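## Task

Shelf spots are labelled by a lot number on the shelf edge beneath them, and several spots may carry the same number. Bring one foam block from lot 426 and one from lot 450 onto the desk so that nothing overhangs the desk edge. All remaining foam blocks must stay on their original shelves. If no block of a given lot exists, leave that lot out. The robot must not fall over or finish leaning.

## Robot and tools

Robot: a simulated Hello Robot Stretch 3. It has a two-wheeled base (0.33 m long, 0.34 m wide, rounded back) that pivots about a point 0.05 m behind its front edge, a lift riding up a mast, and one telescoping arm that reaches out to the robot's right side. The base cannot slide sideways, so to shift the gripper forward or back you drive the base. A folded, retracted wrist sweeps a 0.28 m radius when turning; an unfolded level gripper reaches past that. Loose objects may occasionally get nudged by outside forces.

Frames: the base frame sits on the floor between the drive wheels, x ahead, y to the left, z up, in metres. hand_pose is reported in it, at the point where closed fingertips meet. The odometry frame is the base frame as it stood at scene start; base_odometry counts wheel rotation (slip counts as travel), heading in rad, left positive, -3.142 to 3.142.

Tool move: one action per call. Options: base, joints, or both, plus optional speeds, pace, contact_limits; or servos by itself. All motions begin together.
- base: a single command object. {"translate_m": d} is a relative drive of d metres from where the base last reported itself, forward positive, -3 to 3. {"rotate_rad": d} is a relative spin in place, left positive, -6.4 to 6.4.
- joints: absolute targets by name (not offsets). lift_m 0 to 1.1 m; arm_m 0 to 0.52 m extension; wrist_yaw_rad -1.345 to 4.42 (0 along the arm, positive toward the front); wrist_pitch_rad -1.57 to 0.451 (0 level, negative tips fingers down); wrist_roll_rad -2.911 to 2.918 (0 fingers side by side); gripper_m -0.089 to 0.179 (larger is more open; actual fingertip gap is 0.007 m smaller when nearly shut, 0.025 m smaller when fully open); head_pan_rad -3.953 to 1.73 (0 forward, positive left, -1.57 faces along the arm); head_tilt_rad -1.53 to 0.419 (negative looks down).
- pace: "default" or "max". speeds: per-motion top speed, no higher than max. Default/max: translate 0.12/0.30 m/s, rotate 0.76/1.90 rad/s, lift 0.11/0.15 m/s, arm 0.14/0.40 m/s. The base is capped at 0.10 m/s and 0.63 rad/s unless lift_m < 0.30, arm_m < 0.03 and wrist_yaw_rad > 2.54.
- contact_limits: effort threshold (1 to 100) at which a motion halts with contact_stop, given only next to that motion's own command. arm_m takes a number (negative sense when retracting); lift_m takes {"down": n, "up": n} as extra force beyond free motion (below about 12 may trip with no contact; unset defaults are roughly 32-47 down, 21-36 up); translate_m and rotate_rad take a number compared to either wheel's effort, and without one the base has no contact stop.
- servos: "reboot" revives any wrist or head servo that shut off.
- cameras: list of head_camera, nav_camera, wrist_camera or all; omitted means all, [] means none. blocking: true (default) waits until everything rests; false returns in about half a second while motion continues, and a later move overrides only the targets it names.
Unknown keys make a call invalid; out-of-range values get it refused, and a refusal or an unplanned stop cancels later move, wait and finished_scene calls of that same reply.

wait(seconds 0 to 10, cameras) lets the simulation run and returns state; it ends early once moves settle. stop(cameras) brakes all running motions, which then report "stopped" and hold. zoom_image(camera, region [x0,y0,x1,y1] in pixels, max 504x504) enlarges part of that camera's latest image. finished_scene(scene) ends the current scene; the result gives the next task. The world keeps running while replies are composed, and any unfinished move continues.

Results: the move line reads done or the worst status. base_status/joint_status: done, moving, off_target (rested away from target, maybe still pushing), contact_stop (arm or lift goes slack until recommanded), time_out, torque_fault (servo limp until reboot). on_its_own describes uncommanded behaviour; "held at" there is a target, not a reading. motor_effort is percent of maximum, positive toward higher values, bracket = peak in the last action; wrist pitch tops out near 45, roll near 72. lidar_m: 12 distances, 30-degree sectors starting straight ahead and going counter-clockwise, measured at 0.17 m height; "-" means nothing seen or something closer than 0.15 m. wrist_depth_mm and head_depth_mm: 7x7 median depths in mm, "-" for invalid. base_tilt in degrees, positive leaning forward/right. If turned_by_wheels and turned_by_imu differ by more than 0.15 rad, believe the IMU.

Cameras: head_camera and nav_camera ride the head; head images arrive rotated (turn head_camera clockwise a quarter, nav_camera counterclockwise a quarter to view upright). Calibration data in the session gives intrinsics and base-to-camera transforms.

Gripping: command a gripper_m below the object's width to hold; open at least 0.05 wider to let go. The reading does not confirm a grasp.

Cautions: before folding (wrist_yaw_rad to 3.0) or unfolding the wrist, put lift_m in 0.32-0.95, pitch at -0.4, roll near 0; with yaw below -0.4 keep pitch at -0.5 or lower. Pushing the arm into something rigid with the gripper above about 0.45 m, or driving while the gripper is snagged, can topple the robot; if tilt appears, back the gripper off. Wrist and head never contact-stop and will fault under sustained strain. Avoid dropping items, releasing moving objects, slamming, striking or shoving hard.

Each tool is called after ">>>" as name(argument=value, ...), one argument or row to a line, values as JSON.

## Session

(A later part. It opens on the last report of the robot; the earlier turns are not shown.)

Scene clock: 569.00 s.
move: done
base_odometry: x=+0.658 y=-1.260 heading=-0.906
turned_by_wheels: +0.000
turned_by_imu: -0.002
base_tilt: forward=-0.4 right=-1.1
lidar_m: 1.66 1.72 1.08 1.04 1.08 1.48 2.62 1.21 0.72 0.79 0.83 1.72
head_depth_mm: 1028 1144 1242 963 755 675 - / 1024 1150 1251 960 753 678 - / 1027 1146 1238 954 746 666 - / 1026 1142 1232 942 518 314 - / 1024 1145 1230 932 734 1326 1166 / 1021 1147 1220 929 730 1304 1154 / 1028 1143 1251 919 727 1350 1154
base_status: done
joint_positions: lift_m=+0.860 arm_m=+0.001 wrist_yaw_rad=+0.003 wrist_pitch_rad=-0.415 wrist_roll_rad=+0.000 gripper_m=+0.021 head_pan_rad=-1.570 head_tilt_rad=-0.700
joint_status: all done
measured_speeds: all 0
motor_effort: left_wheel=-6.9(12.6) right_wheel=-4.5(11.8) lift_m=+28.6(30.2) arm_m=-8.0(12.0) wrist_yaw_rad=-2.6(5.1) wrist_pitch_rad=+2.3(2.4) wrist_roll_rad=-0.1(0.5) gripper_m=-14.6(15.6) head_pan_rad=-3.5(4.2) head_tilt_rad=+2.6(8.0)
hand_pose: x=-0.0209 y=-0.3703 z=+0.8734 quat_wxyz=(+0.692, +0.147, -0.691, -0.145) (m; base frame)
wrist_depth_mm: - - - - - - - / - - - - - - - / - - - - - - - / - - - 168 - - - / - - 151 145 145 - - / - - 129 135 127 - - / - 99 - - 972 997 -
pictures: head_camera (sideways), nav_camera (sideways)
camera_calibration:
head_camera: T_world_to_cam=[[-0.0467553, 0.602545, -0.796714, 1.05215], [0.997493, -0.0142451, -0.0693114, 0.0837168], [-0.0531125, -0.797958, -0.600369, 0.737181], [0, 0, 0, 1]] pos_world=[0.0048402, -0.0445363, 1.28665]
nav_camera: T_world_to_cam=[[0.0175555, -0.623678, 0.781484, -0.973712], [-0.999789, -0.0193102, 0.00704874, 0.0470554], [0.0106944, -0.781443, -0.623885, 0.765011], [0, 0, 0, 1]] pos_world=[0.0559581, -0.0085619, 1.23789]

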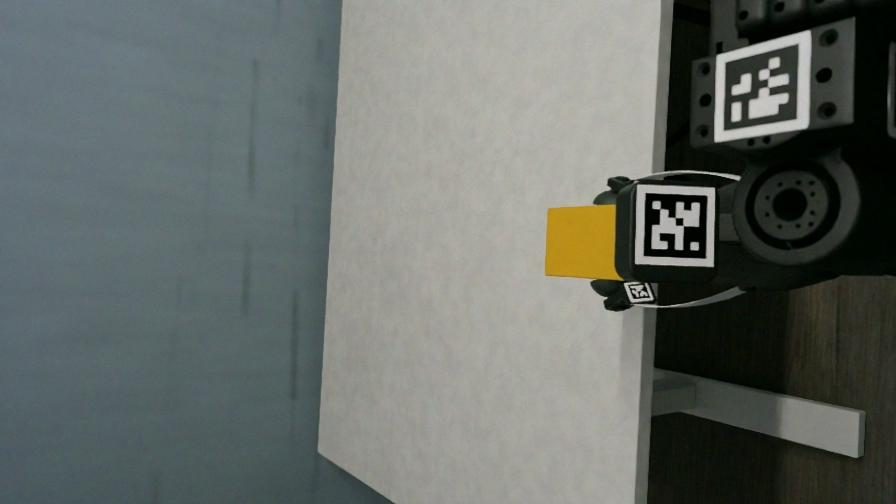

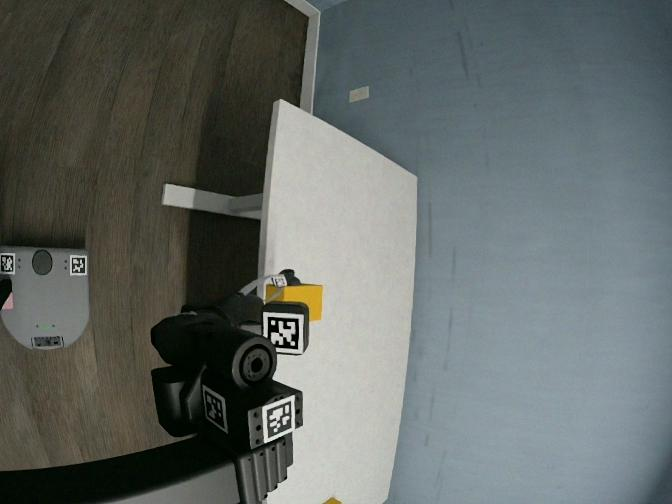

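>>> move(
  joints={"arm_m": 0.27},
  contact_limits={"arm_m": 35},
  cameras=[],
)

>>> move(
  joints={"lift_m": 0.745},
  speeds={"lift_m": 0.06},
  contact_limits={"lift_m": {"down": 14}},
  cameras=["wrist_camera"],
)

>>> move(
  joints={"lift_m": 0.727},
  speeds={"lift_m": 0.02},
  contact_limits={"lift_m": {"down": 13}},
  cameras=["head_camera"],
)

Scene clock: 582.47 s.
move: done
base_odometry: x=+0.658 y=-1.260 heading=-0.906
turned_by_wheels: +0.000
turned_by_imu: +0.000
base_tilt: forward=-0.2 right=-1.2
lidar_m: 1.66 1.72 1.07 1.04 1.08 1.49 2.62 1.21 0.72 0.79 0.83 1.72
head_depth_mm: 1025 1140 1247 935 299 - 1163 / 1023 1143 1248 384 685 1322 1182 / 1026 1150 1243 424 724 1321 1172 / 1026 1151 1229 452 721 1333 1172 / 1024 1139 1226 931 736 1341 1162 / 1024 1148 1232 927 730 1299 1149 / 1025 1145 1251 919 723 1345 1146
base_status: not commanded
joint_positions: lift_m=+0.860 arm_m=+0.270 wrist_yaw_rad=+0.003 wrist_pitch_rad=-0.415 wrist_roll_rad=+0.000 gripper_m=+0.021 head_pan_rad=-1.570 head_tilt_rad=-0.700
joint_status: all done
measured_speeds: all 0
motor_effort: left_wheel=-6.7(7.0) right_wheel=-4.4(5.3) lift_m=+27.7(29.0) arm_m=+12.1(15.1) wrist_yaw_rad=-2.6(4.4) wrist_pitch_rad=+2.3(2.4) wrist_roll_rad=+0.2(0.3) gripper_m=-15.0(15.3) head_pan_rad=-2.9(3.7) head_tilt_rad=+2.4(3.8)
contact_limits: arm_m 35 (drawing in: default 31, maximum 55; extending or still: default 39, maximum 69)
hand_pose: x=-0.0209 y=-0.6398 z=+0.8734 quat_wxyz=(+0.692, +0.147, -0.691, -0.145) (m; base frame)
wrist_depth_mm: - - - - - - - / - - - - - - - / - - - - - - - / - - - 167 - - - / - - 151 145 146 - - / - - 128 135 127 - - / - 98 - 149 143 - -
pictures: none
No camera images: "cameras" was empty.

Scene clock: 584.97 s.
move: done
base_odometry: x=+0.658 y=-1.260 heading=-0.906
turned_by_wheels: +0.000
turned_by_imu: +0.000
base_tilt: forward=-0.4 right=-1.0
lidar_m: 1.66 1.72 1.08 1.04 1.08 1.48 2.62 1.22 0.72 0.79 0.83 1.72
head_depth_mm: 1019 1148 1252 964 757 1013 301 / 1024 1142 1257 958 438 364 314 / 1024 1143 1241 953 494 1326 1183 / 1031 1145 1234 941 524 1343 1168 / 1020 1152 1224 931 737 1326 1165 / 1028 1146 1224 926 727 1295 1153 / 1024 1150 1250 916 727 1348 1153
base_status: not commanded
joint_positions: lift_m=+0.745 arm_m=+0.270 wrist_yaw_rad=+0.003 wrist_pitch_rad=-0.415 wrist_roll_rad=+0.000 gripper_m=+0.021 head_pan_rad=-1.570 head_tilt_rad=-0.700
joint_status: all done
measured_speeds: all 0
motor_effort: left_wheel=-6.8(7.0) right_wheel=-3.8(5.0) lift_m=+23.6(27.4) arm_m=+9.1(12.5) wrist_yaw_rad=-2.4(4.1) wrist_pitch_rad=+2.3(2.4) wrist_roll_rad=+0.0(0.4) gripper_m=-14.8(15.4) head_pan_rad=-2.6(3.5) head_tilt_rad=+2.3(3.5)
contact_limits: arm_m 35 (drawing in: default 31, maximum 55; extending or still: default 39, maximum 69); lift_m down 14 (down: maximum 72; up: maximum 65)
hand_pose: x=-0.0209 y=-0.6398 z=+0.7584 quat_wxyz=(+0.692, +0.147, -0.691, -0.145) (m; base frame)
wrist_depth_mm: - - - - - - - / - - - - - - - / - - - - - - - / - - - 167 - - - / - - 151 145 145 - - / - - 128 135 127 - - / - 98 - 149 143 - -
pictures: wrist_camera
camera_calibration:
wrist_camera: T_world_to_cam=[[-0.998897, -0.0396359, -0.02517, -0.0205116], [-0.00239643, 0.578413, -0.81574, 1.02121], [0.0468913, -0.81478, -0.57787, 0.0841689], [0, 0, 0, 1]] pos_world=[-0.0219885, -0.522914, 0.881163]

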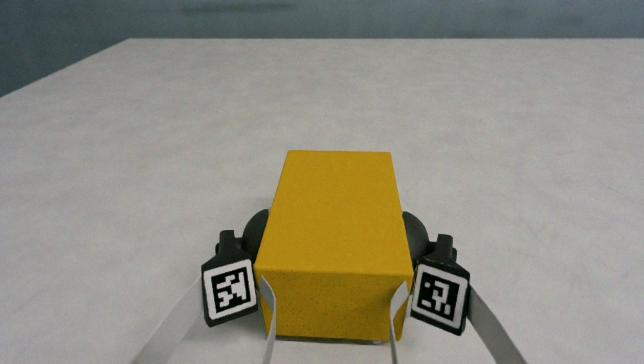

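Scene clock: 586.30 s.
move: done
base_odometry: x=+0.658 y=-1.260 heading=-0.906
turned_by_wheels: +0.000
turned_by_imu: +0.000
base_tilt: forward=-0.3 right=-1.2
lidar_m: 1.66 1.72 1.08 1.04 1.08 1.48 2.62 1.22 0.73 0.79 0.83 1.72
head_depth_mm: 1026 1142 1246 969 757 1071 318 / 1022 1140 1252 963 490 382 330 / 1025 1143 1247 953 502 1324 1182 / 1026 1143 1232 940 532 1342 1169 / 1023 1148 1225 931 737 1336 1156 / 1023 1148 1228 926 732 1294 1153 / 1031 1147 1250 923 728 1351 1154
base_status: not commanded
joint_positions: lift_m=+0.727 arm_m=+0.270 wrist_yaw_rad=+0.002 wrist_pitch_rad=-0.397 wrist_roll_rad=+0.000 gripper_m=+0.021 head_pan_rad=-1.570 head_tilt_rad=-0.700
joint_status: all done
measured_speeds: all 0
motor_effort: left_wheel=-5.8(7.2) right_wheel=-4.4(4.9) lift_m=+22.6(25.6) arm_m=+7.2(9.0) wrist_yaw_rad=-2.2(4.0) wrist_pitch_rad=-1.1(2.4) wrist_roll_rad=+0.1(0.3) gripper_m=-15.1(15.3) head_pan_rad=-2.5(3.2) head_tilt_rad=+1.5(2.8)
contact_limits: arm_m 35 (drawing in: default 31, maximum 55; extending or still: default 39, maximum 69); lift_m down 13 (down: maximum 72; up: maximum 65)
hand_pose: x=-0.0211 y=-0.6420 z=+0.7444 quat_wxyz=(+0.694, +0.140, -0.693, -0.139) (m; base frame)
wrist_depth_mm: - - - - - - - / - - - - - - - / - - - - - - - / - - - 167 - - - / - - 151 144 145 - - / - - 128 135 127 - - / - 98 - 148 142 - -
pictures: head_camera (sideways)
camera_calibration:
head_camera: T_world_to_cam=[[-0.046697, 0.602482, -0.796765, 1.05221], [0.997496, -0.0142885, -0.0692659, 0.0836561], [-0.0531161, -0.798005, -0.600306, 0.737098], [0, 0, 0, 1]] pos_world=[0.00484037, -0.0445366, 1.28665]

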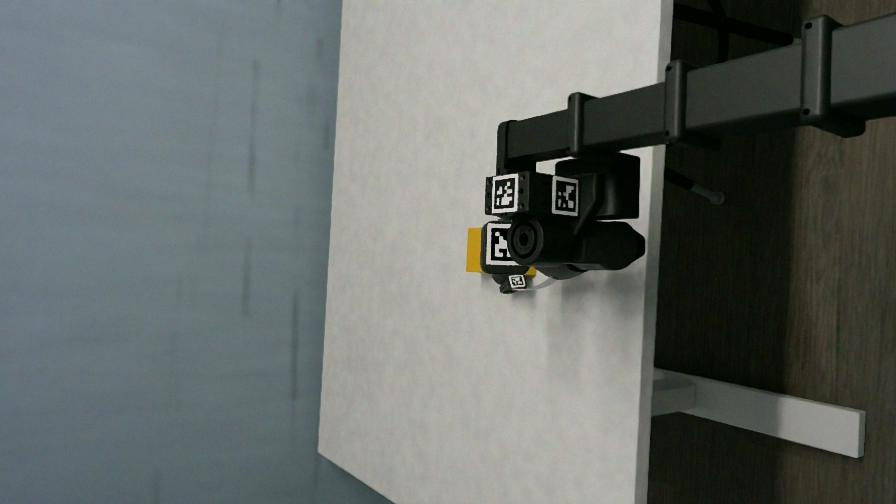

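Contact. Release.

>>> move(
  joints={"gripper_m": 0.179},
  cameras=[],
)

>>> move(
  joints={"lift_m": 0.86},
  cameras=[],
)

>>> move(
  joints={"arm_m": 0.0, "head_pan_rad": -1.9},
  cameras=["nav_camera", "head_camera"],
)

Scene clock: 592.20 s.
move: done
base_odometry: x=+0.658 y=-1.260 heading=-0.906
turned_by_wheels: +0.000
turned_by_imu: +0.000
base_tilt: forward=-0.2 right=-1.2
lidar_m: 1.66 1.72 1.08 1.04 1.08 1.49 2.61 1.22 0.72 0.79 0.83 1.72
head_depth_mm: 1023 1145 1243 969 755 1070 318 / 1021 1140 1250 962 491 383 331 / 1027 1144 1248 950 501 1317 1176 / 1023 1138 1231 943 532 1342 1176 / 1027 1148 1236 932 733 1334 1170 / 1028 1145 1229 924 731 1292 1148 / 1028 1141 1258 917 725 1351 1157
base_status: not commanded
joint_positions: lift_m=+0.727 arm_m=+0.270 wrist_yaw_rad=+0.002 wrist_pitch_rad=-0.412 wrist_roll_rad=+0.000 gripper_m=+0.179 head_pan_rad=-1.570 head_tilt_rad=-0.700
joint_status: all done
measured_speeds: all 0
motor_effort: left_wheel=-5.9(6.6) right_wheel=-3.5(5.2) lift_m=+29.2(29.8) arm_m=+0.4(3.7) wrist_yaw_rad=-2.4(3.7) wrist_pitch_rad=+1.7(1.8) wrist_roll_rad=+0.2(0.4) gripper_m=+0.6(83.7) head_pan_rad=-2.2(3.2) head_tilt_rad=+1.7(2.7)
contact_limits: arm_m 35 (drawing in: default 31, maximum 55; extending or still: default 39, maximum 69); lift_m down 13 (down: maximum 72; up: maximum 65)
hand_pose: x=-0.0211 y=-0.6402 z=+0.7411 quat_wxyz=(+0.693, +0.145, -0.692, -0.144) (m; base frame)
wrist_depth_mm: - - - - - - - / - - - - - - - / - - - - - - - / - - - 160 - - - / - 143 - 138 137 - - / - 126 - 136 132 - - / - - - 149 - - 105
pictures: none
No camera images: "cameras" was empty.

Scene clock: 594.23 s.
move: done
base_odometry: x=+0.658 y=-1.260 heading=-0.906
turned_by_wheels: +0.000
turned_by_imu: +0.000
base_tilt: forward=-0.3 right=-1.2
lidar_m: 1.66 1.73 1.07 1.04 1.08 1.48 2.61 1.22 0.72 0.79 0.83 1.72
head_depth_mm: 1025 1138 1243 935 299 - 1155 / 1025 1151 1242 384 685 1317 1183 / 1022 1144 1242 424 724 1315 1177 / 1023 1146 1230 451 723 1342 1175 / 1026 1146 1227 901 737 1336 1162 / 1029 1145 1232 924 730 1291 1151 / 1024 1145 1249 916 725 1347 1152
base_status: not commanded
joint_positions: lift_m=+0.860 arm_m=+0.270 wrist_yaw_rad=+0.002 wrist_pitch_rad=-0.412 wrist_roll_rad=+0.000 gripper_m=+0.179 head_pan_rad=-1.570 head_tilt_rad=-0.700
joint_status: all done
measured_speeds: all 0
motor_effort: left_wheel=-5.8(6.6) right_wheel=-4.4(5.1) lift_m=+28.0(32.6) arm_m=-2.4(2.7) wrist_yaw_rad=-3.2(3.5) wrist_pitch_rad=+1.8(1.9) wrist_roll_rad=+0.2(0.3) gripper_m=+0.2(1.0) head_pan_rad=-2.1(2.8) head_tilt_rad=+1.8(2.9)
contact_limits: arm_m 35 (drawing in: default 31, maximum 55; extending or still: default 39, maximum 69)
hand_pose: x=-0.0211 y=-0.6401 z=+0.8739 quat_wxyz=(+0.693, +0.146, -0.692, -0.144) (m; base frame)
wrist_depth_mm: - - - - - - - / - - - - - - - / - - - - - - - / - - - - - - - / - 142 - - - - - / - 126 - - - - - / - - - - - - 105
pictures: none
No camera images: "cameras" was empty.

Scene clock: 597.43 s.
move: done
base_odometry: x=+0.658 y=-1.260 heading=-0.906
turned_by_wheels: +0.000
turned_by_imu: +0.000
base_tilt: forward=-0.3 right=-1.0
lidar_m: 1.65 1.73 1.08 1.04 1.08 1.48 2.61 1.22 0.72 0.79 0.83 1.72
head_depth_mm: 1205 1374 1343 969 834 1462 - / 1161 1311 1332 957 801 - - / 1123 1265 1315 952 770 - - / 1083 1218 1286 944 744 - - / 1046 1173 1251 935 737 354 - / 1018 1128 1214 921 732 307 1113 / 990 1096 1191 915 727 649 1147
base_status: not commanded
joint_positions: lift_m=+0.860 arm_m=+0.001 wrist_yaw_rad=+0.002 wrist_pitch_rad=-0.412 wrist_roll_rad=+0.000 gripper_m=+0.179 head_pan_rad=-1.901 head_tilt_rad=-0.700
joint_status: all done
measured_speeds: all 0
motor_effort: left_wheel=-6.1(6.5) right_wheel=-4.2(5.4) lift_m=+25.2(28.3) arm_m=-12.1(14.3) wrist_yaw_rad=-3.2(3.8) wrist_pitch_rad=+1.9(2.0) wrist_roll_rad=+0.0(0.3) gripper_m=+0.3(1.2) head_pan_rad=+3.6(5.6) head_tilt_rad=+0.8(2.5)
hand_pose: x=-0.0211 y=-0.3706 z=+0.8739 quat_wxyz=(+0.693, +0.146, -0.692, -0.144) (m; base frame)
wrist_depth_mm: - - - - - - - / - - - - - - - / - - - - - - - / - - - - - - - / - 143 - - - - - / - 126 - - - - - / - - - - - - 105
pictures: head_camera (sideways), nav_camera (sideways)
camera_calibration:
head_camera: T_world_to_cam=[[0.151422, 0.584995, -0.796776, 1.05105], [0.938814, -0.337382, -0.0692921, 0.0841031], [-0.309354, -0.737532, -0.600288, 0.738585], [0, 0, 0, 1]] pos_world=[-0.00962539, -0.041756, 1.28665]
nav_camera: T_world_to_cam=[[-0.185954, -0.595502, 0.781536, -0.972524], [-0.951872, 0.306415, 0.00699435, 0.0468842], [-0.24364, -0.742622, -0.623821, 0.766492], [0, 0, 0, 1]] pos_world=[0.0505307, -0.0242924, 1.23789]

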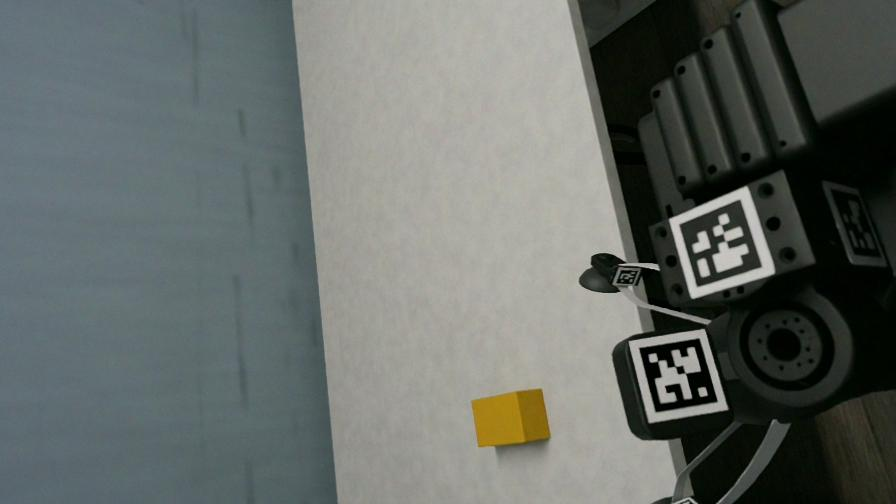

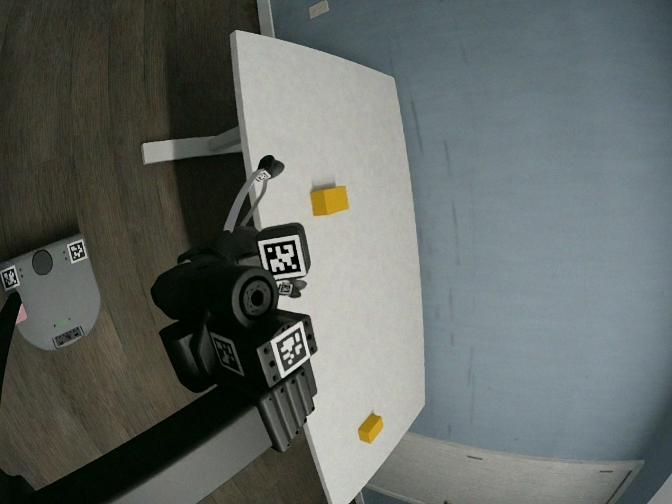

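Both on the desk.

>>> finished_scene(
  scene=3,
)

The scene is finished: the task was done.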